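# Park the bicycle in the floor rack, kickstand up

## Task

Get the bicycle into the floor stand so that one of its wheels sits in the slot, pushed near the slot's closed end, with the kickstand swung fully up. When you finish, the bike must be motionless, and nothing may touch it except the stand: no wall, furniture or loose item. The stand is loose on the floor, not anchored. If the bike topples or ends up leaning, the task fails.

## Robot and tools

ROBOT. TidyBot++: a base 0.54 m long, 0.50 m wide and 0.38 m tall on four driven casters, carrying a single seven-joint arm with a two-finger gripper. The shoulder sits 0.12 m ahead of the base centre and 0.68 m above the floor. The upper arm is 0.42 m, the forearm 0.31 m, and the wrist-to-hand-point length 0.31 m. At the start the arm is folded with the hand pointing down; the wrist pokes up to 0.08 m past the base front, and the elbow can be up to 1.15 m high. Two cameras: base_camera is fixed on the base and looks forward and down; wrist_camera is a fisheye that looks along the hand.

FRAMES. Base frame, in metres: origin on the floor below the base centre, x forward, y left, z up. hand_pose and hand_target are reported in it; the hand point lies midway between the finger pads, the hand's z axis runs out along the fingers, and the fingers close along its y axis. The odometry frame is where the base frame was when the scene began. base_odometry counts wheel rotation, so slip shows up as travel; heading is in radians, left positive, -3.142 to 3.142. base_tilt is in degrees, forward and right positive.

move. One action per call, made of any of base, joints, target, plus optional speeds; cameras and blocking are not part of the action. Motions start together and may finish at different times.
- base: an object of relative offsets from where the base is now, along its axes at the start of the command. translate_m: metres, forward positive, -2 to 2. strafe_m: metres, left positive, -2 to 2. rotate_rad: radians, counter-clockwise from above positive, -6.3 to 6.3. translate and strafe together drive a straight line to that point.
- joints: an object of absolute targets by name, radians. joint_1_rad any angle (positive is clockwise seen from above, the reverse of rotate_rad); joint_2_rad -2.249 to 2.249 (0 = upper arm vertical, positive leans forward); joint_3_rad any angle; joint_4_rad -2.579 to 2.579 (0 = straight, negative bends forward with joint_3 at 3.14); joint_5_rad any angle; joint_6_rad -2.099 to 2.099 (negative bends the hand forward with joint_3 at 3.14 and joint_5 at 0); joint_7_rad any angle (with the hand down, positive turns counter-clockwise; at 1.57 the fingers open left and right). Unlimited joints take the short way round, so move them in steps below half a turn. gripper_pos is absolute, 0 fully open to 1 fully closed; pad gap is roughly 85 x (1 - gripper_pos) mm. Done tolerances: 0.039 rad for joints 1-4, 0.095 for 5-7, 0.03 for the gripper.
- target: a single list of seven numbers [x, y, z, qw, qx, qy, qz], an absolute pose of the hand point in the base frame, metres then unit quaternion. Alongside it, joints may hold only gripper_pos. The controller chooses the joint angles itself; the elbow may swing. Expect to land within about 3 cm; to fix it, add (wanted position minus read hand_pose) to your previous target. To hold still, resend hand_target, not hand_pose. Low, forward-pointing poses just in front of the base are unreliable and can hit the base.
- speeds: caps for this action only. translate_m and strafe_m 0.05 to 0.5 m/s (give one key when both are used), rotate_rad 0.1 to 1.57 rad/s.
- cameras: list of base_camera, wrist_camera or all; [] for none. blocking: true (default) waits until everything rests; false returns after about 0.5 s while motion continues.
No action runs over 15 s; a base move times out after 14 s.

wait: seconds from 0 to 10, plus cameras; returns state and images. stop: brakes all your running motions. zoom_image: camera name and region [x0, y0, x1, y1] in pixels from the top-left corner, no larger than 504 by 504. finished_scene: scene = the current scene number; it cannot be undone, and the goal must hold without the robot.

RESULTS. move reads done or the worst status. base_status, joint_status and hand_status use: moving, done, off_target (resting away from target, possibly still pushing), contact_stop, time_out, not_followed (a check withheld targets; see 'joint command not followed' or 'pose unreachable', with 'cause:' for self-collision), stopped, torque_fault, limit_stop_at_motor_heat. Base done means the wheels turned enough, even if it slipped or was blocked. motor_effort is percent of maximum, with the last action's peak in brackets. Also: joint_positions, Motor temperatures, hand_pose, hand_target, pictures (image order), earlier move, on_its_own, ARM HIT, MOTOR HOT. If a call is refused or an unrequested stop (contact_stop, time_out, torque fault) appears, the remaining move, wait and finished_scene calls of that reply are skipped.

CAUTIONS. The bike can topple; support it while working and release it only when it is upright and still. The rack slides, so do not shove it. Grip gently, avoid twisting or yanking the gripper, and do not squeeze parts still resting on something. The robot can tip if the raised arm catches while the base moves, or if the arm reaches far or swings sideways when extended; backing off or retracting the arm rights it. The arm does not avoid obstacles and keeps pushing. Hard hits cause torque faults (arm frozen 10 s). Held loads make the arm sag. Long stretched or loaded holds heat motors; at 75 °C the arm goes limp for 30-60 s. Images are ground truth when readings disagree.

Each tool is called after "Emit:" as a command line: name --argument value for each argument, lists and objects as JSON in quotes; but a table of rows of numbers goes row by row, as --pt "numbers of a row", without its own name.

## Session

Emit:
move

Scene clock: 0.00 s.
Motor temperatures (°C): [25 27 23 27 34 37 31]
base_odometry: x=+0.000 y=+0.000 heading=+0.000
base_tilt: forward=+0.3 right=+0.0
base_status: not commanded
joint_positions: joint_1_rad=+0.011 joint_2_rad=-0.348 joint_3_rad=+3.156 joint_4_rad=-2.505 joint_5_rad=-0.048 joint_6_rad=-0.845 joint_7_rad=+1.581 gripper_pos=+0.000
joint_status: not commanded
motor_effort: joint_1_rad=+1 joint_2_rad=-1 joint_3_rad=+0 joint_4_rad=+15 joint_5_rad=+1 joint_6_rad=+1 joint_7_rad=+1
hand_pose: x=+0.2817 y=+0.0089 z=+0.5957 quat_wxyz=(-0.020, +0.997, -0.022, +0.071) (m; base frame)
hand_target: x=+0.2814 y=+0.0089 z=+0.5956 quat_wxyz=(-0.020, +0.997, -0.022, +0.070) (m; base frame)
hand_status: not commanded
pictures: base_camera, wrist_camera
camera_calibration:
wrist_camera: T_world_to_cam=[[-0.0699425, -0.992681, -0.0984471, 0.0972121], [-0.989311, 0.0816843, -0.120792, 0.399576], [0.127949, 0.0889464, -0.987784, 0.686185], [0, 0, 0, 1]] pos_world=[0.314307, 0.00282787, 0.735638]

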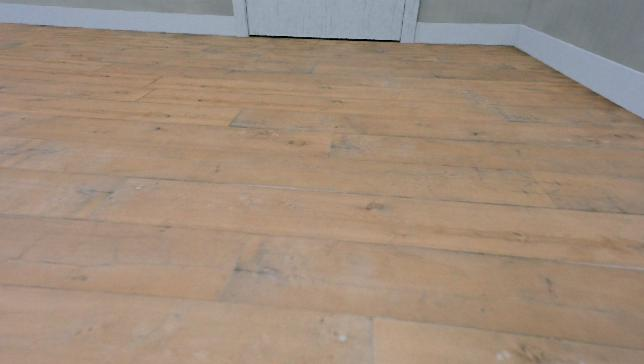

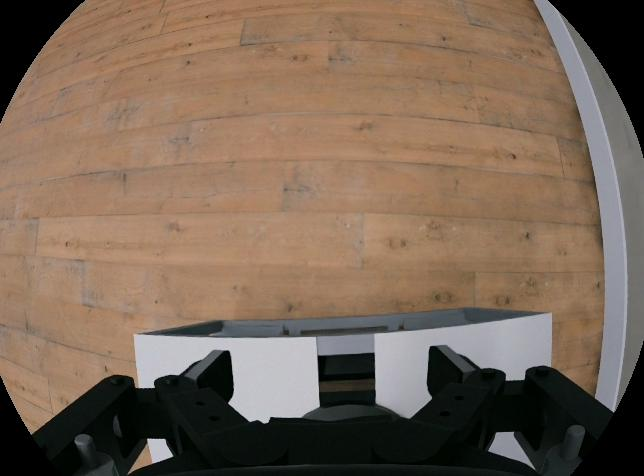

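Emit:
move --joints '{"joint_1_rad": -1.2, "joint_2_rad": -0.366, "joint_3_rad": 3.14, "joint_4_rad": -2.5, "joint_5_rad": 0, "joint_6_rad": 0.2, "joint_7_rad": 1.57}' --cameras '["wrist_camera"]'

Emit:
move --joints '{"joint_1_rad": -2.8}' --cameras '["wrist_camera"]'

Scene clock: 43.50 s.
Motor temperatures (°C): [25 27 23 27 34 37 31]
move: done
base_odometry: x=+0.000 y=+0.000 heading=+0.000
base_tilt: forward=+0.2 right=+0.0
base_status: not commanded
joint_positions: joint_1_rad=-1.183 joint_2_rad=-0.348 joint_3_rad=+3.156 joint_4_rad=-2.504 joint_5_rad=-0.048 joint_6_rad=+0.127 joint_7_rad=+1.581 gripper_pos=+0.000
joint_status: all done
motor_effort: joint_1_rad=+1(2) joint_2_rad=-5(6) joint_3_rad=+0(2) joint_4_rad=+19(20) joint_5_rad=+1(2) joint_6_rad=+8(8) joint_7_rad=+1(2)
hand_pose: x=+0.2753 y=+0.3658 z=+0.7661 quat_wxyz=(-0.299, +0.718, +0.453, +0.435) (m; base frame)
hand_target: x=+0.2643 y=+0.3793 z=+0.7963 quat_wxyz=(-0.321, +0.679, +0.465, +0.468) (m; base frame)
hand_status: not commanded
pictures: wrist_camera
camera_calibration:
wrist_camera: T_world_to_cam=[[0.919633, -0.382126, -0.0908545, -0.0337], [-0.249566, -0.389857, -0.886413, 0.940091], [0.303301, 0.837849, -0.453891, 0.092277], [0, 0, 0, 1]] pos_world=[0.237619, 0.276309, 0.872131]

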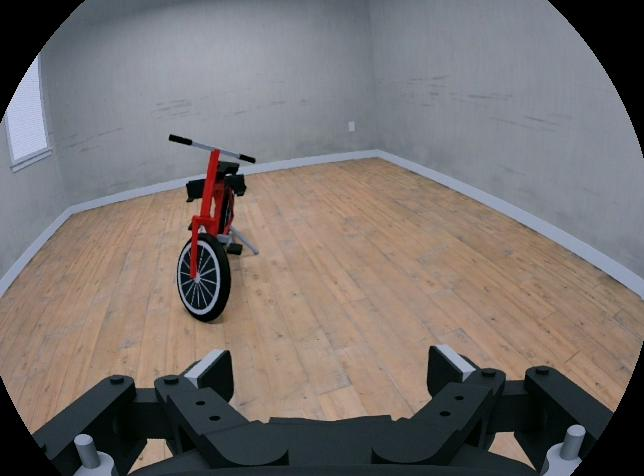

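Scene clock: 46.30 s.
Motor temperatures (°C): [25 27 23 27 34 37 31]
move: done
base_odometry: x=+0.000 y=+0.000 heading=+0.000
base_tilt: forward=+0.3 right=-0.1
base_status: not commanded
joint_positions: joint_1_rad=-2.783 joint_2_rad=-0.348 joint_3_rad=+3.156 joint_4_rad=-2.504 joint_5_rad=-0.048 joint_6_rad=+0.130 joint_7_rad=+1.581 gripper_pos=+0.000
joint_status: all done
motor_effort: joint_1_rad=+1(2) joint_2_rad=-5(6) joint_3_rad=+0(1) joint_4_rad=+19(20) joint_5_rad=+1(2) joint_6_rad=+7(8) joint_7_rad=+1(1)
hand_pose: x=-0.2516 y=+0.1458 z=+0.7669 quat_wxyz=(-0.522, +0.175, +0.830, +0.089) (m; base frame)
hand_target: x=-0.2644 y=+0.1342 z=+0.7963 quat_wxyz=(-0.560, +0.139, +0.811, +0.096) (m; base frame)
hand_status: not commanded
pictures: wrist_camera
camera_calibration:
wrist_camera: T_world_to_cam=[[0.355174, 0.930384, -0.0907581, 0.033368], [0.394564, -0.237221, -0.887719, 0.864318], [-0.84745, 0.279485, -0.45135, 0.226766], [0, 0, 0, 1]] pos_world=[-0.160707, 0.110611, 0.872651]

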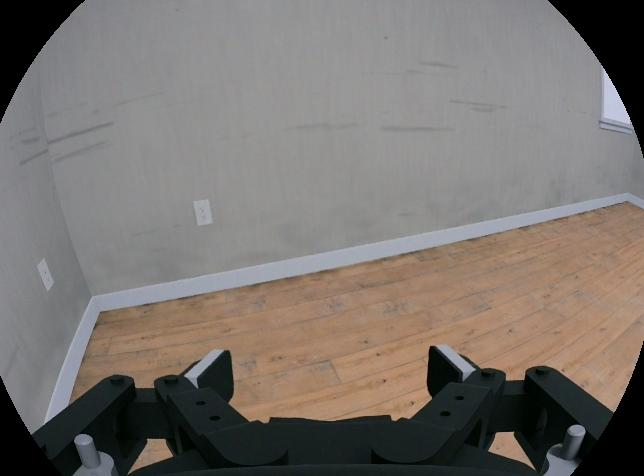

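Emit:
move --joints '{"joint_1_rad": -2.0}' --cameras '["wrist_camera"]'

Emit:
move --joints '{"joint_1_rad": -0.1}' --cameras '["wrist_camera"]'

Scene clock: 48.50 s.
Motor temperatures (°C): [25 27 23 27 34 38 31]
move: done
base_odometry: x=+0.000 y=+0.000 heading=+0.000
base_tilt: forward=+0.2 right=+0.0
base_status: not commanded
joint_positions: joint_1_rad=-2.017 joint_2_rad=-0.348 joint_3_rad=+3.156 joint_4_rad=-2.504 joint_5_rad=-0.048 joint_6_rad=+0.130 joint_7_rad=+1.581 gripper_pos=+0.000
joint_status: all done
motor_effort: joint_1_rad=+1(2) joint_2_rad=-5(6) joint_3_rad=+0(1) joint_4_rad=+19(20) joint_5_rad=+0(2) joint_6_rad=+7(8) joint_7_rad=+1(1)
hand_pose: x=-0.0471 y=+0.3619 z=+0.7669 quat_wxyz=(-0.451, +0.473, +0.704, +0.277) (m; base frame)
hand_target: x=-0.0519 y=+0.3685 z=+0.7963 quat_wxyz=(-0.478, +0.444, +0.693, +0.306) (m; base frame)
hand_status: not commanded
pictures: wrist_camera
camera_calibration:
wrist_camera: T_world_to_cam=[[0.900803, 0.424639, -0.090754, -0.0315663], [0.120027, -0.444353, -0.887775, 0.897025], [-0.41731, 0.788817, -0.451242, 0.175475], [0, 0, 0, 1]] pos_world=[-0.00600427, 0.273582, 0.872673]

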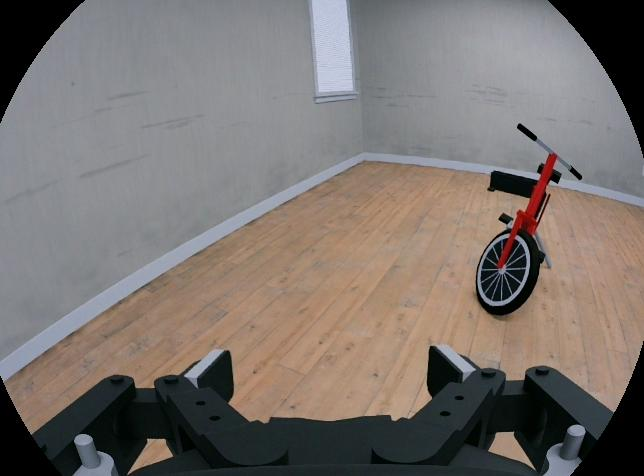

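Scene clock: 51.53 s.
Motor temperatures (°C): [25 27 23 27 34 38 31]
move: done
base_odometry: x=+0.000 y=+0.000 heading=+0.000
base_tilt: forward=+0.3 right=+0.0
base_status: not commanded
joint_positions: joint_1_rad=-0.117 joint_2_rad=-0.348 joint_3_rad=+3.156 joint_4_rad=-2.504 joint_5_rad=-0.048 joint_6_rad=+0.131 joint_7_rad=+1.581 gripper_pos=+0.000
joint_status: all done
motor_effort: joint_1_rad=+1(2) joint_2_rad=-5(6) joint_3_rad=+0(1) joint_4_rad=+19(20) joint_5_rad=+1(2) joint_6_rad=+8(8) joint_7_rad=+1(1)
hand_pose: x=+0.5152 y=+0.0402 z=+0.7671 quat_wxyz=(-0.037, +0.848, +0.025, +0.528) (m; base frame)
hand_target: x=+0.5230 y=+0.0426 z=+0.7963 quat_wxyz=(-0.029, +0.822, +0.042, +0.567) (m; base frame)
hand_status: not commanded
pictures: wrist_camera
camera_calibration:
wrist_camera: T_world_to_cam=[[0.110688, -0.989704, -0.0907417, 0.0624441], [-0.458973, 0.03008, -0.887941, 0.966038], [0.881528, 0.139933, -0.450918, 0.0206003], [0, 0, 0, 1]] pos_world=[0.418313, 0.0298601, 0.87274]

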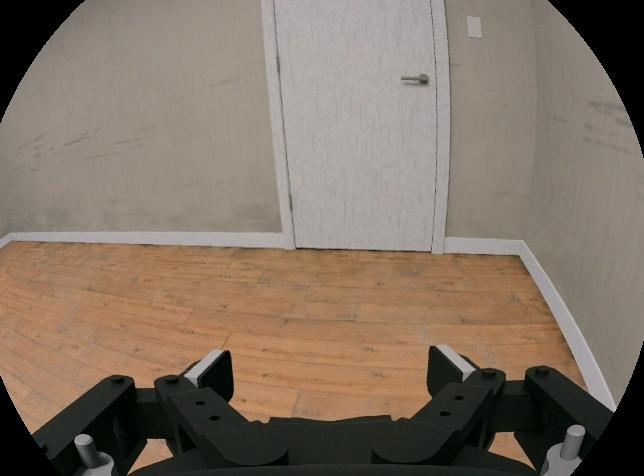

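Emit:
move --joints '{"joint_1_rad": -1.5, "joint_6_rad": 0.1}' --cameras '["wrist_camera"]'

Emit:
zoom_image --camera "wrist_camera" --region '[240, 90, 440, 340]'

Scene clock: 54.43 s.
Motor temperatures (°C): [25 27 23 27 34 38 31]
move: done
base_odometry: x=+0.000 y=+0.000 heading=+0.000
base_tilt: forward=+0.3 right=+0.0
base_status: not commanded
joint_positions: joint_1_rad=-1.483 joint_2_rad=-0.348 joint_3_rad=+3.156 joint_4_rad=-2.504 joint_5_rad=-0.048 joint_6_rad=+0.131 joint_7_rad=+1.581 gripper_pos=+0.000
joint_status: all done
motor_effort: joint_1_rad=+1(2) joint_2_rad=-5(6) joint_3_rad=+1(1) joint_4_rad=+19(20) joint_5_rad=+0(2) joint_6_rad=+7(9) joint_7_rad=+1(1)
hand_pose: x=+0.1603 y=+0.3961 z=+0.7671 quat_wxyz=(-0.362, +0.642, +0.555, +0.387) (m; base frame)
hand_target: x=+0.1449 y=+0.3928 z=+0.7678 quat_wxyz=(-0.359, +0.622, +0.580, +0.385) (m; base frame)
hand_status: not commanded
pictures: wrist_camera
camera_calibration:
wrist_camera: T_world_to_cam=[[0.991507, -0.0931704, -0.0907417, -0.0423732], [-0.122913, -0.44323, -0.887941, 0.926047], [0.0425103, 0.891553, -0.450918, 0.120443], [0, 0, 0, 1]] pos_world=[0.150717, 0.299122, 0.87274]

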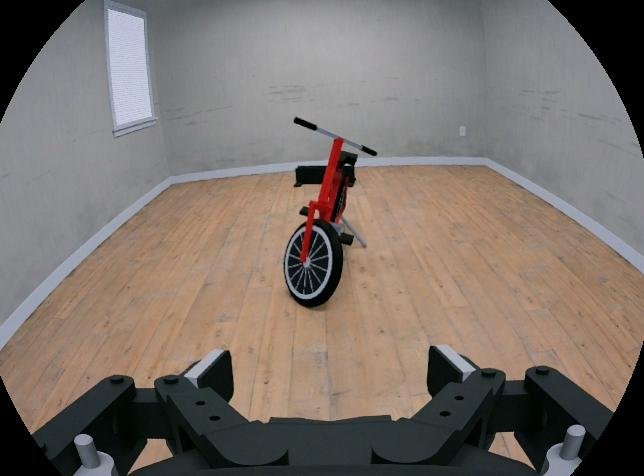

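Scaled by 2.016.

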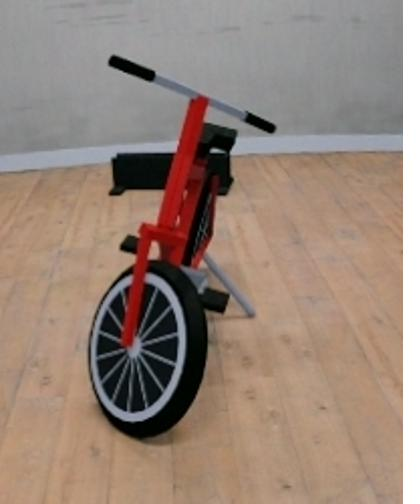

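Emit:
move --base '{"translate_m": 1.15, "strafe_m": 1.0, "rotate_rad": 1.75}' --joints '{"joint_1_rad": 0, "joint_2_rad": -0.366, "joint_3_rad": 3.14, "joint_4_rad": -2.45, "joint_5_rad": 0, "joint_6_rad": -0.1, "joint_7_rad": 1.57}'

Emit:
zoom_image --camera "wrist_camera" --region '[100, 0, 500, 340]'

Scene clock: 59.73 s.
Motor temperatures (°C): [25 27 23 27 34 38 31]
move: done
base_odometry: x=+1.150 y=+1.000 heading=+1.750
base_tilt: forward=+0.2 right=+0.0
base_status: done
joint_positions: joint_1_rad=-0.016 joint_2_rad=-0.357 joint_3_rad=+3.156 joint_4_rad=-2.460 joint_5_rad=-0.048 joint_6_rad=-0.039 joint_7_rad=+1.581 gripper_pos=+0.000
joint_status: all done
motor_effort: joint_1_rad=+1(2) joint_2_rad=-5(6) joint_3_rad=+0(2) joint_4_rad=+19(22) joint_5_rad=+1(2) joint_6_rad=+7(9) joint_7_rad=+1(2)
hand_pose: x=+0.5048 y=+0.0026 z=+0.7481 quat_wxyz=(-0.013, +0.878, -0.016, +0.479) (m; base frame)
hand_target: x=+0.4968 y=+0.0020 z=+0.7412 quat_wxyz=(+0.000, +0.888, +0.000, +0.461) (m; base frame)
hand_status: not commanded
pictures: base_camera, wrist_camera
camera_calibration:
wrist_camera: T_world_to_cam=[[0.00656887, -0.995381, -0.0957818, 0.0809222], [-0.554663, 0.0760718, -0.82859, 0.94931], [0.832049, 0.0585696, -0.551601, 0.127057], [0, 0, 0, 1]] pos_world=[0.420298, 0.000891052, 0.864424]

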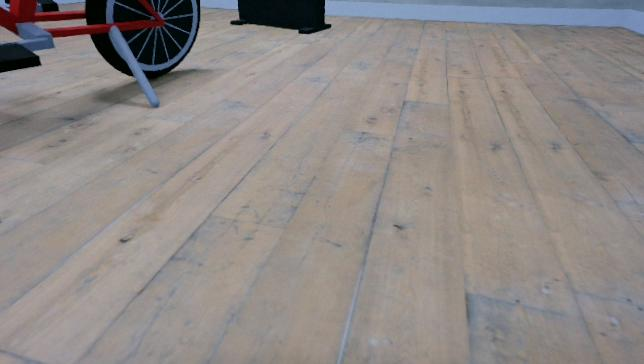

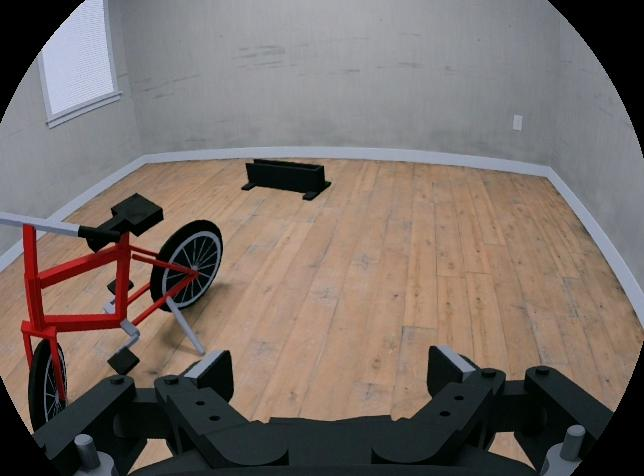

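Scaled by 1.260.

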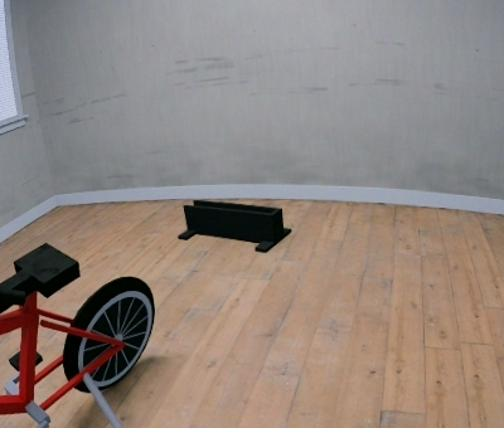

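Emit:
zoom_image --camera "wrist_camera" --region '[230, 140, 350, 220]'

Scaled by 4.200.

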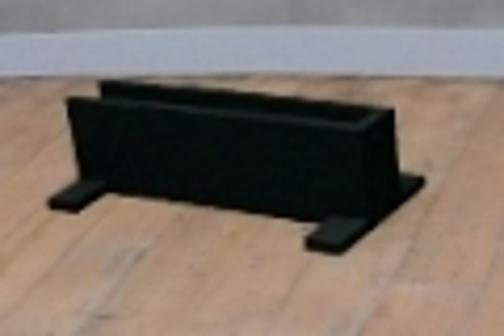

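Emit:
move --base '{"translate_m": 1.95, "strafe_m": -0.38, "rotate_rad": 1.07}' --joints '{"joint_6_rad": -0.5}'

Scene clock: 66.77 s.
Motor temperatures (°C): [25 27 23 27 34 38 31]
move: done
base_odometry: x=+1.176 y=+2.987 heading=+2.821
base_tilt: forward=+0.3 right=+0.0
base_status: done
joint_positions: joint_1_rad=-0.014 joint_2_rad=-0.360 joint_3_rad=+3.156 joint_4_rad=-2.454 joint_5_rad=-0.047 joint_6_rad=-0.438 joint_7_rad=+1.581 gripper_pos=+0.000
joint_status: all done
motor_effort: joint_1_rad=+1(2) joint_2_rad=-4(6) joint_3_rad=+0(1) joint_4_rad=+18(21) joint_5_rad=+1(2) joint_6_rad=+5(7) joint_7_rad=+1(1)
hand_pose: x=+0.4217 y=+0.0077 z=+0.6638 quat_wxyz=(-0.017, +0.954, -0.013, +0.300) (m; base frame)
hand_target: x=+0.4070 y=+0.0018 z=+0.6562 quat_wxyz=(+0.000, +0.961, +0.000, +0.275) (m; base frame)
hand_status: not commanded
pictures: base_camera, wrist_camera
camera_calibration:
wrist_camera: T_world_to_cam=[[-0.0156877, -0.99465, -0.102104, 0.0920704], [-0.828217, 0.0701381, -0.556001, 0.767467], [0.560188, 0.0758421, -0.824886, 0.445271], [0, 0, 0, 1]] pos_world=[0.387638, 0.00397892, 0.803411]

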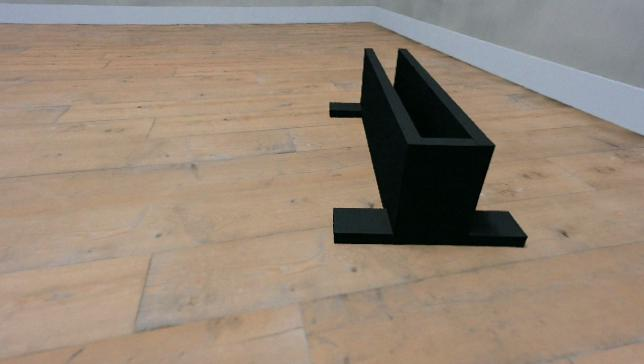

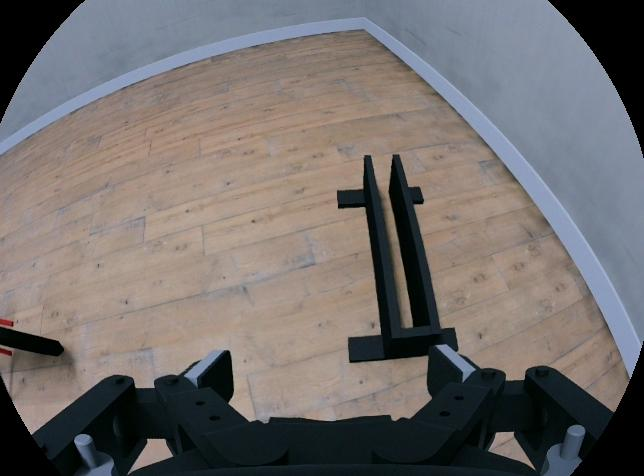

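Emit:
move --base '{"translate_m": 0.17, "strafe_m": -0.18}' --joints '{"gripper_pos": 0.5}' --cameras '[]'

Emit:
move --target '[0.66, 0.0, 0.27, 0, 1, 0, 0]'

Scene clock: 68.97 s.
Motor temperatures (°C): [25 27 23 27 34 38 31]
move: done
base_odometry: x=+1.071 y=+3.212 heading=+2.821
base_tilt: forward=+0.3 right=+0.0
base_status: done
joint_positions: joint_1_rad=-0.014 joint_2_rad=-0.360 joint_3_rad=+3.156 joint_4_rad=-2.454 joint_5_rad=-0.046 joint_6_rad=-0.440 joint_7_rad=+1.581 gripper_pos=+0.500
joint_status: all done
motor_effort: joint_1_rad=+1(1) joint_2_rad=-3(6) joint_3_rad=+0(2) joint_4_rad=+18(19) joint_5_rad=+0(2) joint_6_rad=+5(5) joint_7_rad=+1(1)
hand_pose: x=+0.4212 y=+0.0076 z=+0.6635 quat_wxyz=(-0.016, +0.954, -0.013, +0.300) (m; base frame)
hand_target: x=+0.4070 y=+0.0018 z=+0.6562 quat_wxyz=(+0.000, +0.961, +0.000, +0.275) (m; base frame)
hand_status: not commanded
pictures: none
No camera images: "cameras" was empty.

Scene clock: 71.70 s.
Motor temperatures (°C): [25 27 23 27 34 38 31]
move: off_target
base_odometry: x=+1.071 y=+3.212 heading=+2.821
base_tilt: forward=+0.2 right=+0.0
base_status: not commanded
joint_positions: joint_1_rad=-0.014 joint_2_rad=+1.130 joint_3_rad=+3.156 joint_4_rad=-1.484 joint_5_rad=-0.046 joint_6_rad=-0.456 joint_7_rad=+1.581 gripper_pos=+0.500
joint_status: not commanded
motor_effort: joint_1_rad=+1(1) joint_2_rad=-42(45) joint_3_rad=-1(1) joint_4_rad=+9(19) joint_5_rad=+0(2) joint_6_rad=+0(6) joint_7_rad=+1(1)
hand_pose: x=+0.6799 y=+0.0067 z=+0.2788 quat_wxyz=(-0.004, +0.999, -0.011, +0.036) (m; base frame)
hand_target: x=+0.6600 y=+0.0000 z=+0.2700 quat_wxyz=(+0.000, +1.000, +0.000, +0.000) (m; base frame)
hand_status: off_target (0.023 m and 4.3 deg from the pose sent, 0.460 m and 34.9 deg at the start)
pictures: base_camera, wrist_camera
camera_calibration:
wrist_camera: T_world_to_cam=[[-0.054853, -0.996538, -0.0624679, 0.0713767], [-0.996913, 0.0581787, -0.0527271, 0.741794], [0.0561788, 0.0593828, -0.996653, 0.373812], [0, 0, 0, 1]] pos_world=[0.722419, 0.00577498, 0.416132]

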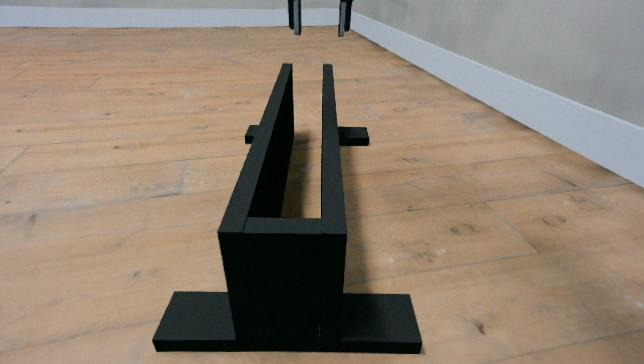

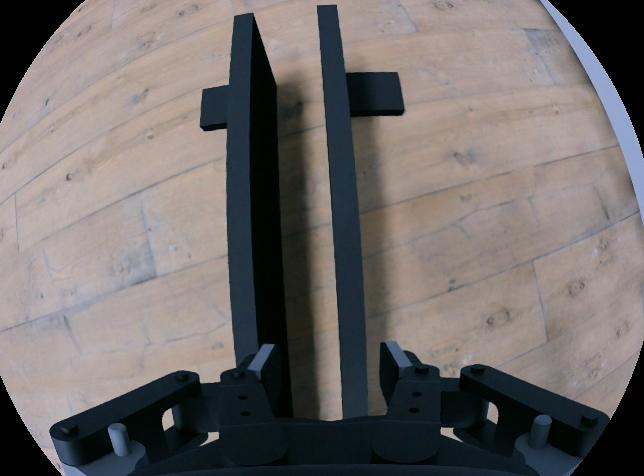

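Emit:
move --target '[0.675, -0.019, 0.14, 0, 1, 0, 0]'

Scene clock: 73.53 s.
Motor temperatures (°C): [25 27 23 27 34 38 31]
move: off_target
base_odometry: x=+1.071 y=+3.212 heading=+2.821
base_tilt: forward=+0.2 right=+0.0
base_status: not commanded
joint_positions: joint_1_rad=+0.018 joint_2_rad=+1.439 joint_3_rad=+3.156 joint_4_rad=-1.250 joint_5_rad=-0.046 joint_6_rad=-0.456 joint_7_rad=+1.581 gripper_pos=+0.500
joint_status: not commanded
motor_effort: joint_1_rad=+1(1) joint_2_rad=-44(48) joint_3_rad=-1(1) joint_4_rad=+8(10) joint_5_rad=+1(2) joint_6_rad=+0(1) joint_7_rad=+1(1)
hand_pose: x=+0.6725 y=-0.0111 z=+0.1431 quat_wxyz=(-0.003, +1.000, -0.025, -0.002) (m; base frame)
hand_target: x=+0.6750 y=-0.0190 z=+0.1400 quat_wxyz=(+0.000, +1.000, +0.000, +0.000) (m; base frame)
hand_status: off_target (0.009 m and 2.9 deg from the pose sent, 0.141 m and 4.3 deg at the start)
pictures: base_camera, wrist_camera
camera_calibration:
wrist_camera: T_world_to_cam=[[-0.0875718, -0.994561, -0.0563843, 0.065989], [-0.996022, 0.0864819, 0.0214936, 0.71734], [-0.0165005, 0.0580422, -0.998178, 0.289083], [0, 0, 0, 1]] pos_world=[0.725035, -0.0131858, 0.276859]

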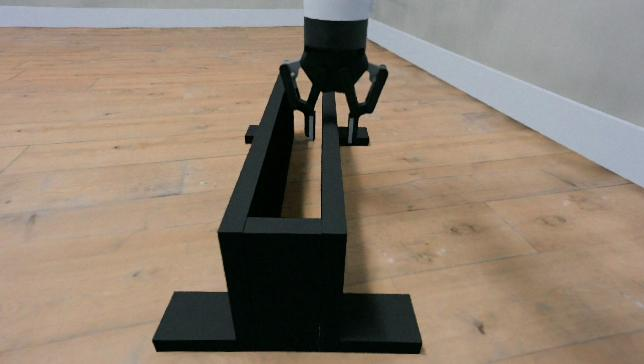

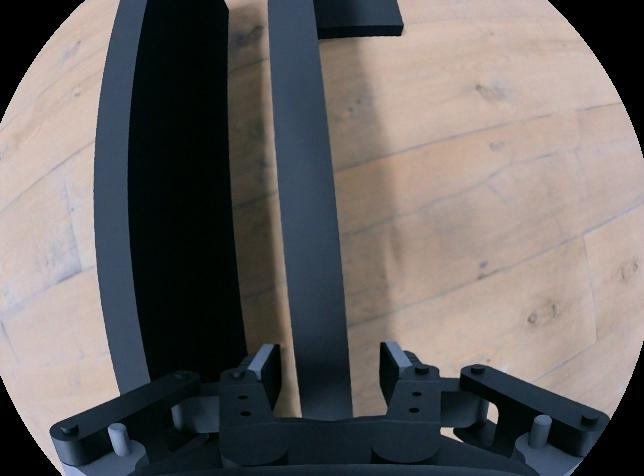

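Emit:
move --target '[0.675, -0.018, 0.115, 0, 1, 0, 0]' --cameras '[]'

Emit:
move --joints '{"gripper_pos": 1.0}' --cameras '["wrist_camera"]'

Scene clock: 74.43 s.
Motor temperatures (°C): [25 27 23 27 34 38 31]
move: off_target
base_odometry: x=+1.071 y=+3.212 heading=+2.821
base_tilt: forward=+0.2 right=+0.0
base_status: not commanded
joint_positions: joint_1_rad=+0.018 joint_2_rad=+1.483 joint_3_rad=+3.156 joint_4_rad=-1.196 joint_5_rad=-0.046 joint_6_rad=-0.456 joint_7_rad=+1.581 gripper_pos=+0.500
joint_status: not commanded
motor_effort: joint_1_rad=+1(1) joint_2_rad=-45(47) joint_3_rad=-1(1) joint_4_rad=+8(9) joint_5_rad=+1(2) joint_6_rad=+0(1) joint_7_rad=+1(1)
hand_pose: x=+0.6804 y=-0.0111 z=+0.1259 quat_wxyz=(-0.003, +1.000, -0.025, +0.003) (m; base frame)
hand_target: x=+0.6750 y=-0.0180 z=+0.1150 quat_wxyz=(+0.000, +1.000, +0.000, +0.000) (m; base frame)
hand_status: off_target (0.014 m and 2.9 deg from the pose sent, 0.029 m and 2.9 deg at the start)
pictures: none
No camera images: "cameras" was empty.

Scene clock: 75.27 s.
Motor temperatures (°C): [25 27 23 27 34 38 31]
move: off_target
base_odometry: x=+1.071 y=+3.211 heading=+2.821
base_tilt: forward=+0.3 right=+0.0
base_status: not commanded
joint_positions: joint_1_rad=+0.018 joint_2_rad=+1.482 joint_3_rad=+3.155 joint_4_rad=-1.196 joint_5_rad=-0.044 joint_6_rad=-0.456 joint_7_rad=+1.587 gripper_pos=+0.809
joint_status: gripper_pos off_target (ended at +0.809, target +1.000)
motor_effort: joint_1_rad=+2(4) joint_2_rad=-42(45) joint_3_rad=+0(3) joint_4_rad=+9(9) joint_5_rad=+1(2) joint_6_rad=+1(1) joint_7_rad=+0(1)
hand_pose: x=+0.6809 y=-0.0108 z=+0.1264 quat_wxyz=(-0.003, +1.000, -0.021, +0.004) (m; base frame)
hand_target: x=+0.6750 y=-0.0180 z=+0.1150 quat_wxyz=(+0.000, +1.000, +0.000, +0.000) (m; base frame)
hand_status: not commanded
pictures: wrist_camera
camera_calibration:
wrist_camera: T_world_to_cam=[[-0.0782021, -0.995306, -0.0570068, 0.0597675], [-0.996918, 0.0777181, 0.0106623, 0.727961], [-0.0061818, 0.0576649, -0.998317, 0.265519], [0, 0, 0, 1]] pos_world=[0.732033, -0.0123998, 0.260717]

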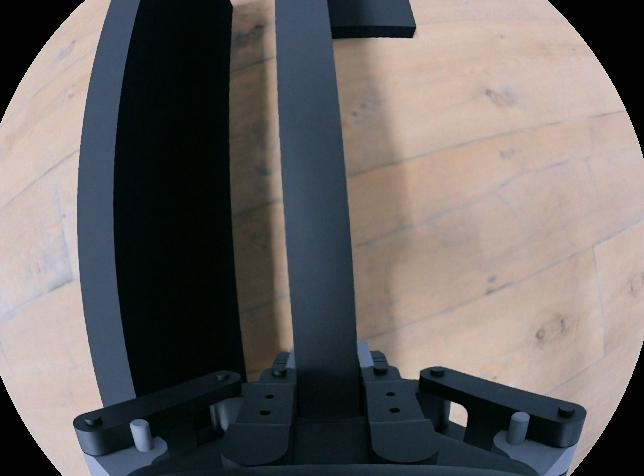

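Emit:
move --target '[0.675, -0.018, 0.19, 0, 1, 0, 0]'

Scene clock: 76.60 s.
Motor temperatures (°C): [25 27 23 27 34 38 31]
move: off_target
base_odometry: x=+1.071 y=+3.211 heading=+2.821
base_tilt: forward=+0.3 right=+0.0
base_status: not commanded
joint_positions: joint_1_rad=+0.019 joint_2_rad=+1.403 joint_3_rad=+3.155 joint_4_rad=-1.319 joint_5_rad=-0.044 joint_6_rad=-0.458 joint_7_rad=+1.587 gripper_pos=+0.809
joint_status: not commanded
motor_effort: joint_1_rad=+1(2) joint_2_rad=-54(55) joint_3_rad=-2(2) joint_4_rad=+10(11) joint_5_rad=+1(1) joint_6_rad=-1(4) joint_7_rad=+1(1)
hand_pose: x=+0.6499 y=-0.0107 z=+0.1537 quat_wxyz=(-0.003, +1.000, -0.022, -0.019) (m; base frame)
hand_target: x=+0.6750 y=-0.0180 z=+0.1900 quat_wxyz=(+0.000, +1.000, +0.000, +0.000) (m; base frame)
hand_status: off_target (0.045 m and 3.4 deg from the pose sent, 0.064 m and 2.5 deg at the start)
pictures: base_camera, wrist_camera
camera_calibration:
wrist_camera: T_world_to_cam=[[-0.0830813, -0.995056, -0.0544245, 0.0617908], [-0.995199, 0.0800101, 0.056371, 0.688617], [-0.0517377, 0.0588465, -0.996925, 0.322028], [0, 0, 0, 1]] pos_world=[0.707106, -0.0125613, 0.285583]

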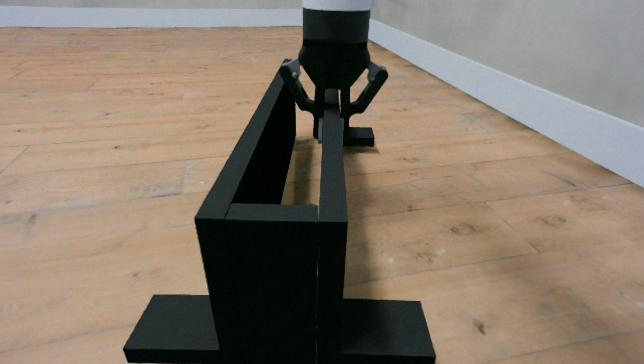

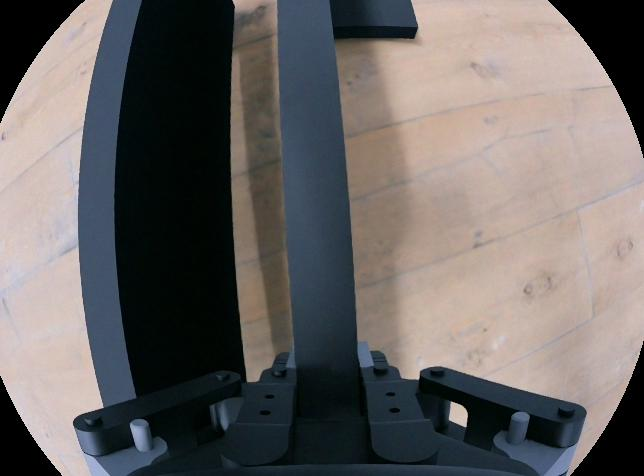

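Emit:
move --base '{"translate_m": -0.3}' --speeds '{"translate_m": 0.3}' --joints '{"joint_7_rad": 0.8}' --cameras '["base_camera"]'

Emit:
move --base '{"translate_m": -0.52, "strafe_m": 1.1}' --speeds '{"strafe_m": 0.3}' --joints '{"joint_7_rad": 0.0}'

Scene clock: 78.93 s.
Motor temperatures (°C): [25 28 23 27 34 38 31]
move: done
base_odometry: x=+1.356 y=+3.117 heading=+2.821
base_tilt: forward=+0.3 right=+0.0
base_status: done
joint_positions: joint_1_rad=+0.020 joint_2_rad=+1.398 joint_3_rad=+3.155 joint_4_rad=-1.331 joint_5_rad=-0.042 joint_6_rad=-0.458 joint_7_rad=+0.834 gripper_pos=+0.809
joint_status: all done
motor_effort: joint_1_rad=+1(3) joint_2_rad=-55(57) joint_3_rad=-2(3) joint_4_rad=+10(12) joint_5_rad=+0(2) joint_6_rad=+0(4) joint_7_rad=+1(3)
hand_pose: x=+0.6452 y=-0.0117 z=+0.1549 quat_wxyz=(+0.006, +0.921, -0.388, -0.022) (m; base frame)
hand_target: x=+0.6750 y=-0.0180 z=+0.1900 quat_wxyz=(+0.000, +0.918, -0.396, +0.000) (m; base frame)
hand_status: not commanded
pictures: base_camera

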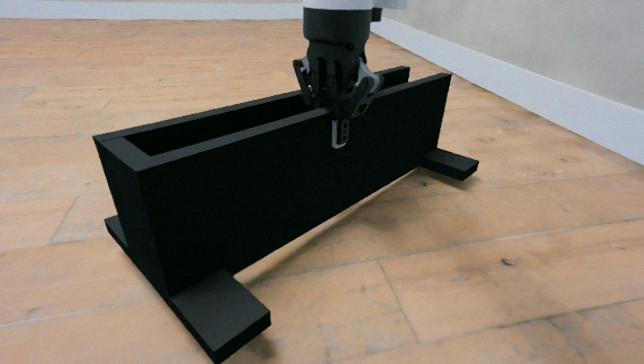

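Scene clock: 83.93 s.
Motor temperatures (°C): [25 28 23 27 34 38 31]
move: done
base_odometry: x=+1.503 y=+1.909 heading=+2.821
base_tilt: forward=+0.3 right=+0.0
base_status: done
joint_positions: joint_1_rad=+0.027 joint_2_rad=+1.398 joint_3_rad=+3.155 joint_4_rad=-1.331 joint_5_rad=-0.040 joint_6_rad=-0.458 joint_7_rad=+0.037 gripper_pos=+0.809
joint_status: all done
motor_effort: joint_1_rad=+1(4) joint_2_rad=-54(56) joint_3_rad=-1(4) joint_4_rad=+10(11) joint_5_rad=+1(2) joint_6_rad=+0(2) joint_7_rad=+1(2)
hand_pose: x=+0.6451 y=-0.0156 z=+0.1549 quat_wxyz=(+0.014, +0.696, -0.717, -0.018) (m; base frame)
hand_target: x=+0.6750 y=-0.0180 z=+0.1900 quat_wxyz=(+0.000, +0.691, -0.723, +0.000) (m; base frame)
hand_status: not commanded
pictures: base_camera, wrist_camera
camera_calibration:
wrist_camera: T_world_to_cam=[[-0.997776, 0.0664565, -0.00509663, 0.655536], [0.0663379, 0.997582, 0.0207026, 0.0192017], [0.00646013, 0.0203185, -0.999773, 0.285571], [0, 0, 0, 1]] pos_world=[0.65096, -0.0685223, 0.28845]

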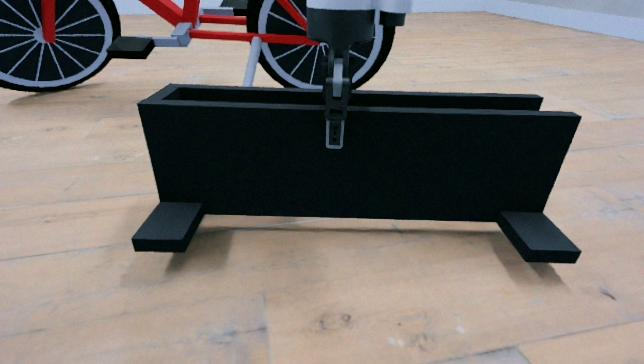

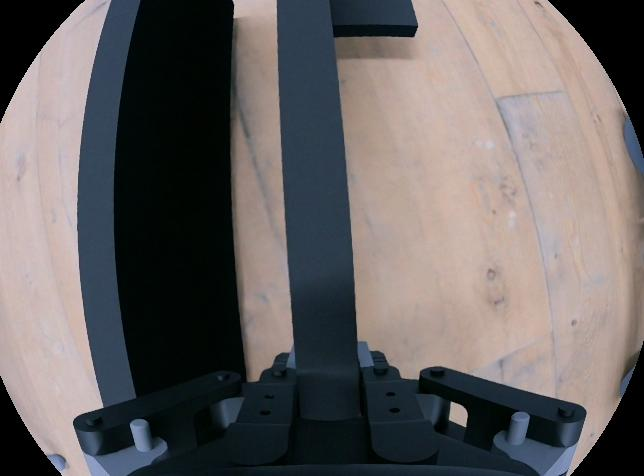

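Emit:
move --base '{"strafe_m": 1.35}' --speeds '{"strafe_m": 0.35}'

Scene clock: 90.03 s.
Motor temperatures (°C): [25 28 23 27 34 38 31]
move: done
base_odometry: x=+1.077 y=+0.628 heading=+2.821
base_tilt: forward=+0.3 right=+0.0
base_status: done
joint_positions: joint_1_rad=+0.026 joint_2_rad=+1.398 joint_3_rad=+3.155 joint_4_rad=-1.331 joint_5_rad=-0.040 joint_6_rad=-0.458 joint_7_rad=+0.037 gripper_pos=+0.809
joint_status: not commanded
motor_effort: joint_1_rad=+1(5) joint_2_rad=-55(55) joint_3_rad=-1(4) joint_4_rad=+10(11) joint_5_rad=+0(2) joint_6_rad=-1(1) joint_7_rad=+1(1)
hand_pose: x=+0.6451 y=-0.0151 z=+0.1549 quat_wxyz=(+0.014, +0.697, -0.717, -0.018) (m; base frame)
hand_target: x=+0.6750 y=-0.0180 z=+0.1900 quat_wxyz=(+0.000, +0.691, -0.723, +0.000) (m; base frame)
hand_status: not commanded
pictures: base_camera, wrist_camera
camera_calibration:
wrist_camera: T_world_to_cam=[[-0.997835, 0.0655719, -0.00509549, 0.655542], [0.0654533, 0.99764, 0.0207315, 0.0192872], [0.00644287, 0.0203531, -0.999772, 0.285573], [0, 0, 0, 1]] pos_world=[0.651021, -0.0680392, 0.288449]

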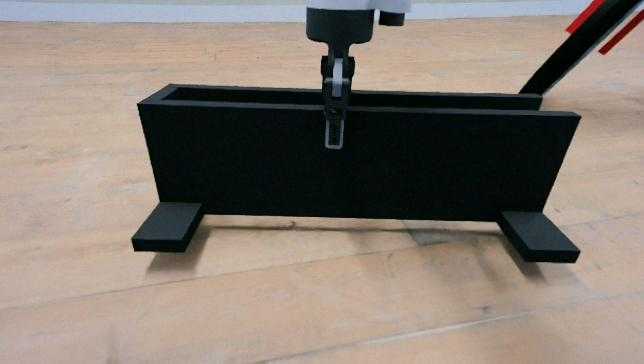

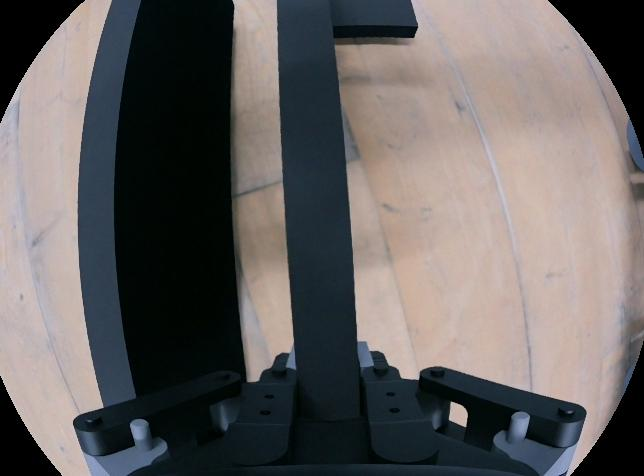

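Emit:
move --base '{"rotate_rad": -0.55}' --speeds '{"rotate_rad": 0.4}' --cameras '["base_camera"]'

Emit:
zoom_image --camera "base_camera" --region '[344, 0, 644, 170]'

Scene clock: 92.50 s.
Motor temperatures (°C): [25 28 23 27 34 38 31]
move: done
base_odometry: x=+1.077 y=+0.628 heading=+2.271
base_tilt: forward=+0.3 right=+0.0
base_status: done
joint_positions: joint_1_rad=+0.036 joint_2_rad=+1.398 joint_3_rad=+3.153 joint_4_rad=-1.331 joint_5_rad=-0.040 joint_6_rad=-0.458 joint_7_rad=+0.036 gripper_pos=+0.809
joint_status: not commanded
motor_effort: joint_1_rad=+1(7) joint_2_rad=-55(56) joint_3_rad=-2(5) joint_4_rad=+10(11) joint_5_rad=+1(2) joint_6_rad=+0(1) joint_7_rad=+1(1)
hand_pose: x=+0.6450 y=-0.0190 z=+0.1549 quat_wxyz=(+0.014, +0.693, -0.721, -0.019) (m; base frame)
hand_target: x=+0.6750 y=-0.0180 z=+0.1900 quat_wxyz=(+0.000, +0.691, -0.723, +0.000) (m; base frame)
hand_status: not commanded
pictures: base_camera

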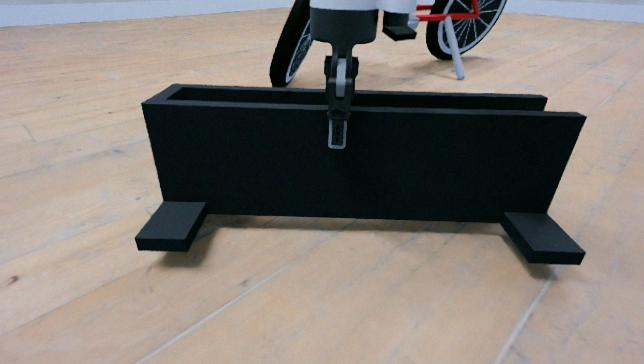

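Scaled by 1.680.

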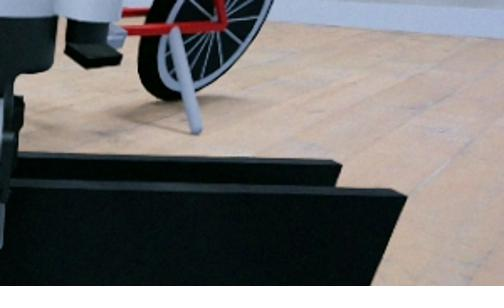

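Emit:
move --base '{"rotate_rad": 0.652}' --speeds '{"rotate_rad": 0.5}' --cameras '[]'

Scene clock: 95.87 s.
Motor temperatures (°C): [25 29 23 27 34 38 31]
move: done
base_odometry: x=+1.077 y=+0.628 heading=+2.923
base_tilt: forward=+0.3 right=+0.0
base_status: done
joint_positions: joint_1_rad=+0.028 joint_2_rad=+1.398 joint_3_rad=+3.149 joint_4_rad=-1.331 joint_5_rad=-0.040 joint_6_rad=-0.458 joint_7_rad=+0.035 gripper_pos=+0.809
joint_status: not commanded
motor_effort: joint_1_rad=+1(8) joint_2_rad=-55(55) joint_3_rad=-2(7) joint_4_rad=+10(11) joint_5_rad=+0(3) joint_6_rad=+0(1) joint_7_rad=+1(1)
hand_pose: x=+0.6452 y=-0.0122 z=+0.1550 quat_wxyz=(+0.012, +0.696, -0.718, -0.020) (m; base frame)
hand_target: x=+0.6750 y=-0.0180 z=+0.1900 quat_wxyz=(+0.000, +0.691, -0.723, +0.000) (m; base frame)
hand_status: not commanded
pictures: none
No camera images: "cameras" was empty.

Emit:
move --base '{"translate_m": 0.324, "strafe_m": -0.127}' --speeds '{"translate_m": 0.25}'

Scene clock: 98.17 s.
Motor temperatures (°C): [25 29 23 27 34 38 31]
move: done
base_odometry: x=+0.788 y=+0.822 heading=+2.923
base_tilt: forward=+0.3 right=+0.0
base_status: done
joint_positions: joint_1_rad=+0.029 joint_2_rad=+1.397 joint_3_rad=+3.149 joint_4_rad=-1.331 joint_5_rad=-0.040 joint_6_rad=-0.458 joint_7_rad=+0.035 gripper_pos=+0.809
joint_status: not commanded
motor_effort: joint_1_rad=+1(3) joint_2_rad=-55(57) joint_3_rad=-1(3) joint_4_rad=+10(13) joint_5_rad=+1(2) joint_6_rad=+0(2) joint_7_rad=+1(1)
hand_pose: x=+0.6457 y=-0.0125 z=+0.1556 quat_wxyz=(+0.012, +0.696, -0.718, -0.020) (m; base frame)
hand_target: x=+0.6750 y=-0.0180 z=+0.1900 quat_wxyz=(+0.000, +0.691, -0.723, +0.000) (m; base frame)
hand_status: not commanded
pictures: base_camera, wrist_camera
camera_calibration:
wrist_camera: T_world_to_cam=[[-0.997627, 0.0686082, -0.00582871, 0.655994], [0.0684273, 0.997291, 0.0270027, 0.0137176], [0.00766552, 0.0265397, -0.999618, 0.285484], [0, 0, 0, 1]] pos_world=[0.65131, -0.0662637, 0.288829]

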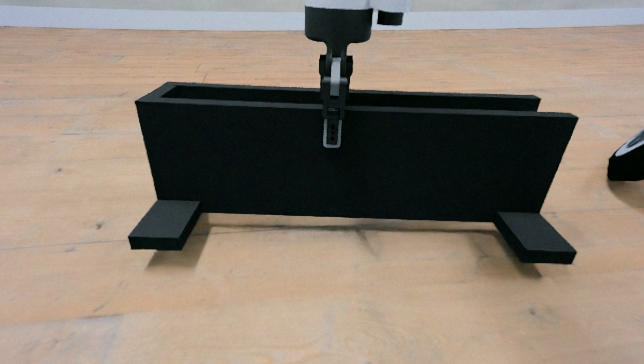

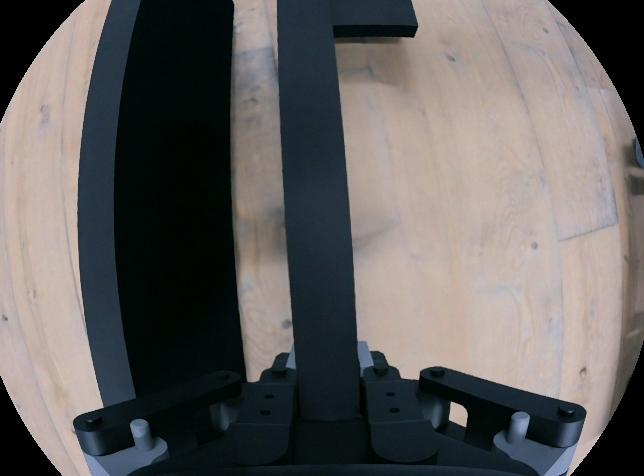

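Emit:
move --target '[0.67, -0.018, 0.155, 0, 0.6956, -0.7184, 0]' --cameras '["base_camera"]'

Emit:
move --target '[0.67, -0.018, 0.13, 0, 0.6956, -0.7184, 0]' --cameras '["base_camera"]'

Scene clock: 99.97 s.
Motor temperatures (°C): [25 29 23 27 34 38 31]
move: off_target
base_odometry: x=+0.788 y=+0.822 heading=+2.923
base_tilt: forward=+0.3 right=+0.0
base_status: not commanded
joint_positions: joint_1_rad=-0.097 joint_2_rad=+1.449 joint_3_rad=+3.380 joint_4_rad=-1.319 joint_5_rad=-0.529 joint_6_rad=-0.458 joint_7_rad=+0.377 gripper_pos=+0.809
joint_status: not commanded
motor_effort: joint_1_rad=+1(1) joint_2_rad=-53(55) joint_3_rad=+4(4) joint_4_rad=+9(11) joint_5_rad=+1(2) joint_6_rad=+0(1) joint_7_rad=+1(1)
hand_pose: x=+0.6477 y=-0.0233 z=+0.1345 quat_wxyz=(+0.013, +0.691, -0.722, -0.004) (m; base frame)
hand_target: x=+0.6700 y=-0.0180 z=+0.1550 quat_wxyz=(+0.000, +0.696, -0.718, +0.000) (m; base frame)
hand_status: off_target (0.031 m and 1.7 deg from the pose sent, 0.025 m and 2.6 deg at the start)
pictures: base_camera

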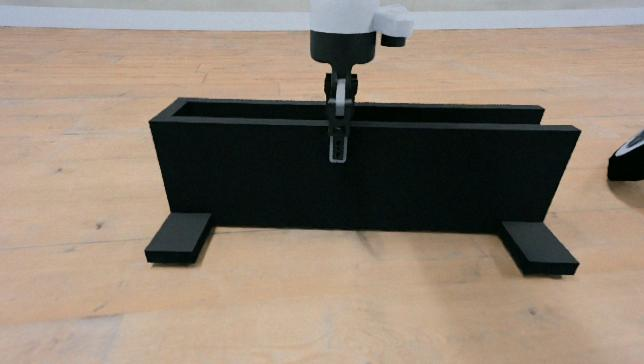

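Scene clock: 100.73 s.
Motor temperatures (°C): [25 29 23 27 34 38 31]
move: done
base_odometry: x=+0.788 y=+0.822 heading=+2.923
base_tilt: forward=+0.3 right=+0.0
base_status: not commanded
joint_positions: joint_1_rad=-0.097 joint_2_rad=+1.474 joint_3_rad=+3.381 joint_4_rad=-1.264 joint_5_rad=-0.539 joint_6_rad=-0.458 joint_7_rad=+0.377 gripper_pos=+0.809
joint_status: not commanded
motor_effort: joint_1_rad=+1(1) joint_2_rad=-48(53) joint_3_rad=+3(4) joint_4_rad=+8(10) joint_5_rad=+1(2) joint_6_rad=-1(2) joint_7_rad=+1(1)
hand_pose: x=+0.6668 y=-0.0202 z=+0.1275 quat_wxyz=(+0.001, +0.693, -0.721, +0.005) (m; base frame)
hand_target: x=+0.6700 y=-0.0180 z=+0.1300 quat_wxyz=(+0.000, +0.696, -0.718, +0.000) (m; base frame)
hand_status: done (0.005 m and 0.8 deg from the pose sent, 0.023 m and 1.7 deg at the start)
pictures: base_camera

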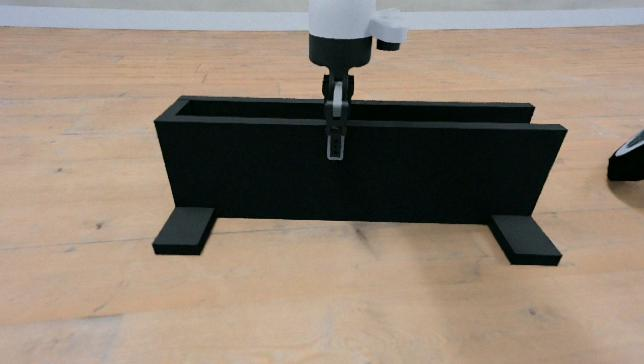

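Emit:
move --base '{"translate_m": -0.018}' --speeds '{"translate_m": 0.05}' --cameras '[]'

Emit:
move --joints '{"gripper_pos": 0.5}' --cameras '[]'

Emit:
move --target '[0.655, -0.018, 0.30, 0, 0.6956, -0.7184, 0]'

Scene clock: 101.83 s.
Motor temperatures (°C): [25 29 23 27 34 38 31]
move: done
base_odometry: x=+0.806 y=+0.818 heading=+2.923
base_tilt: forward=+0.3 right=+0.0
base_status: done
joint_positions: joint_1_rad=-0.098 joint_2_rad=+1.476 joint_3_rad=+3.382 joint_4_rad=-1.258 joint_5_rad=-0.540 joint_6_rad=-0.459 joint_7_rad=+0.378 gripper_pos=+0.809
joint_status: not commanded
motor_effort: joint_1_rad=+1(3) joint_2_rad=-46(52) joint_3_rad=+3(4) joint_4_rad=+9(10) joint_5_rad=+1(2) joint_6_rad=+0(3) joint_7_rad=+1(1)
hand_pose: x=+0.6697 y=-0.0198 z=+0.1274 quat_wxyz=(-0.001, +0.693, -0.721, +0.007) (m; base frame)
hand_target: x=+0.6700 y=-0.0180 z=+0.1300 quat_wxyz=(+0.000, +0.696, -0.718, +0.000) (m; base frame)
hand_status: not commanded
pictures: none
No camera images: "cameras" was empty.

Scene clock: 102.67 s.
Motor temperatures (°C): [25 29 23 27 34 38 31]
move: done
base_odometry: x=+0.806 y=+0.818 heading=+2.923
base_tilt: forward=+0.3 right=+0.0
base_status: not commanded
joint_positions: joint_1_rad=-0.098 joint_2_rad=+1.475 joint_3_rad=+3.382 joint_4_rad=-1.257 joint_5_rad=-0.542 joint_6_rad=-0.459 joint_7_rad=+0.378 gripper_pos=+0.500
joint_status: all done
motor_effort: joint_1_rad=+1(1) joint_2_rad=-44(48) joint_3_rad=+2(3) joint_4_rad=+7(9) joint_5_rad=+1(2) joint_6_rad=+0(1) joint_7_rad=+1(1)
hand_pose: x=+0.6704 y=-0.0195 z=+0.1278 quat_wxyz=(-0.001, +0.693, -0.721, +0.007) (m; base frame)
hand_target: x=+0.6700 y=-0.0180 z=+0.1300 quat_wxyz=(+0.000, +0.696, -0.718, +0.000) (m; base frame)
hand_status: not commanded
pictures: none
No camera images: "cameras" was empty.

Scene clock: 104.27 s.
Motor temperatures (°C): [25 29 23 27 34 38 31]
move: off_target
base_odometry: x=+0.806 y=+0.818 heading=+2.923
base_tilt: forward=+0.3 right=+0.0
base_status: not commanded
joint_positions: joint_1_rad=-0.136 joint_2_rad=+1.100 joint_3_rad=+3.438 joint_4_rad=-1.501 joint_5_rad=-0.542 joint_6_rad=-0.544 joint_7_rad=+0.378 gripper_pos=+0.500
joint_status: not commanded
motor_effort: joint_1_rad=+1(1) joint_2_rad=-42(47) joint_3_rad=+3(4) joint_4_rad=+10(10) joint_5_rad=+0(2) joint_6_rad=+0(1) joint_7_rad=+1(1)
hand_pose: x=+0.6828 y=-0.0154 z=+0.3016 quat_wxyz=(-0.031, +0.678, -0.734, +0.023) (m; base frame)
hand_target: x=+0.6550 y=-0.0180 z=+0.3000 quat_wxyz=(+0.000, +0.696, -0.718, +0.000) (m; base frame)
hand_status: off_target (0.028 m and 5.2 deg from the pose sent, 0.173 m and 0.9 deg at the start)
pictures: base_camera, wrist_camera
camera_calibration:
wrist_camera: T_world_to_cam=[[-0.985263, 0.115301, -0.126346, 0.722695], [0.111816, 0.993135, 0.0343533, -0.0217478], [0.12944, 0.0197194, -0.991391, 0.345463], [0, 0, 0, 1]] pos_world=[0.669759, -0.0685409, 0.434546]

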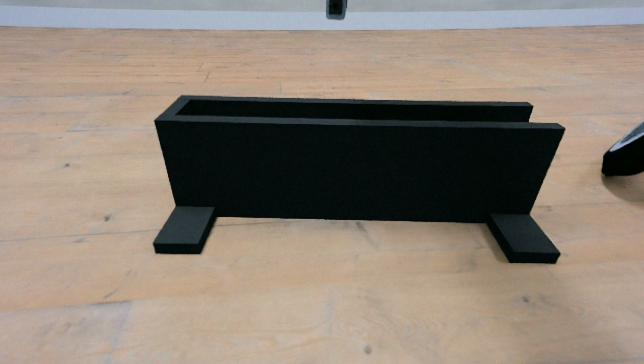

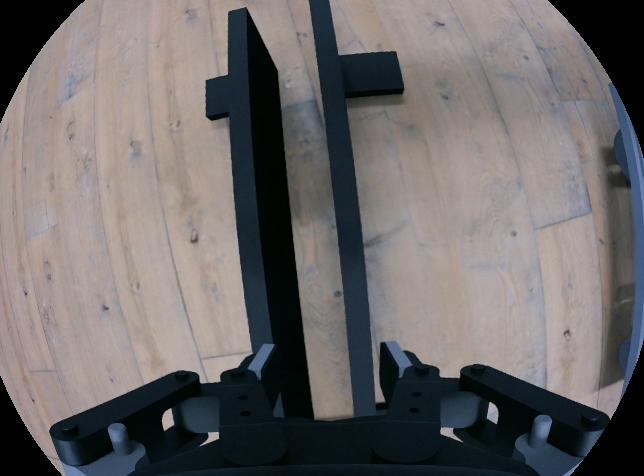

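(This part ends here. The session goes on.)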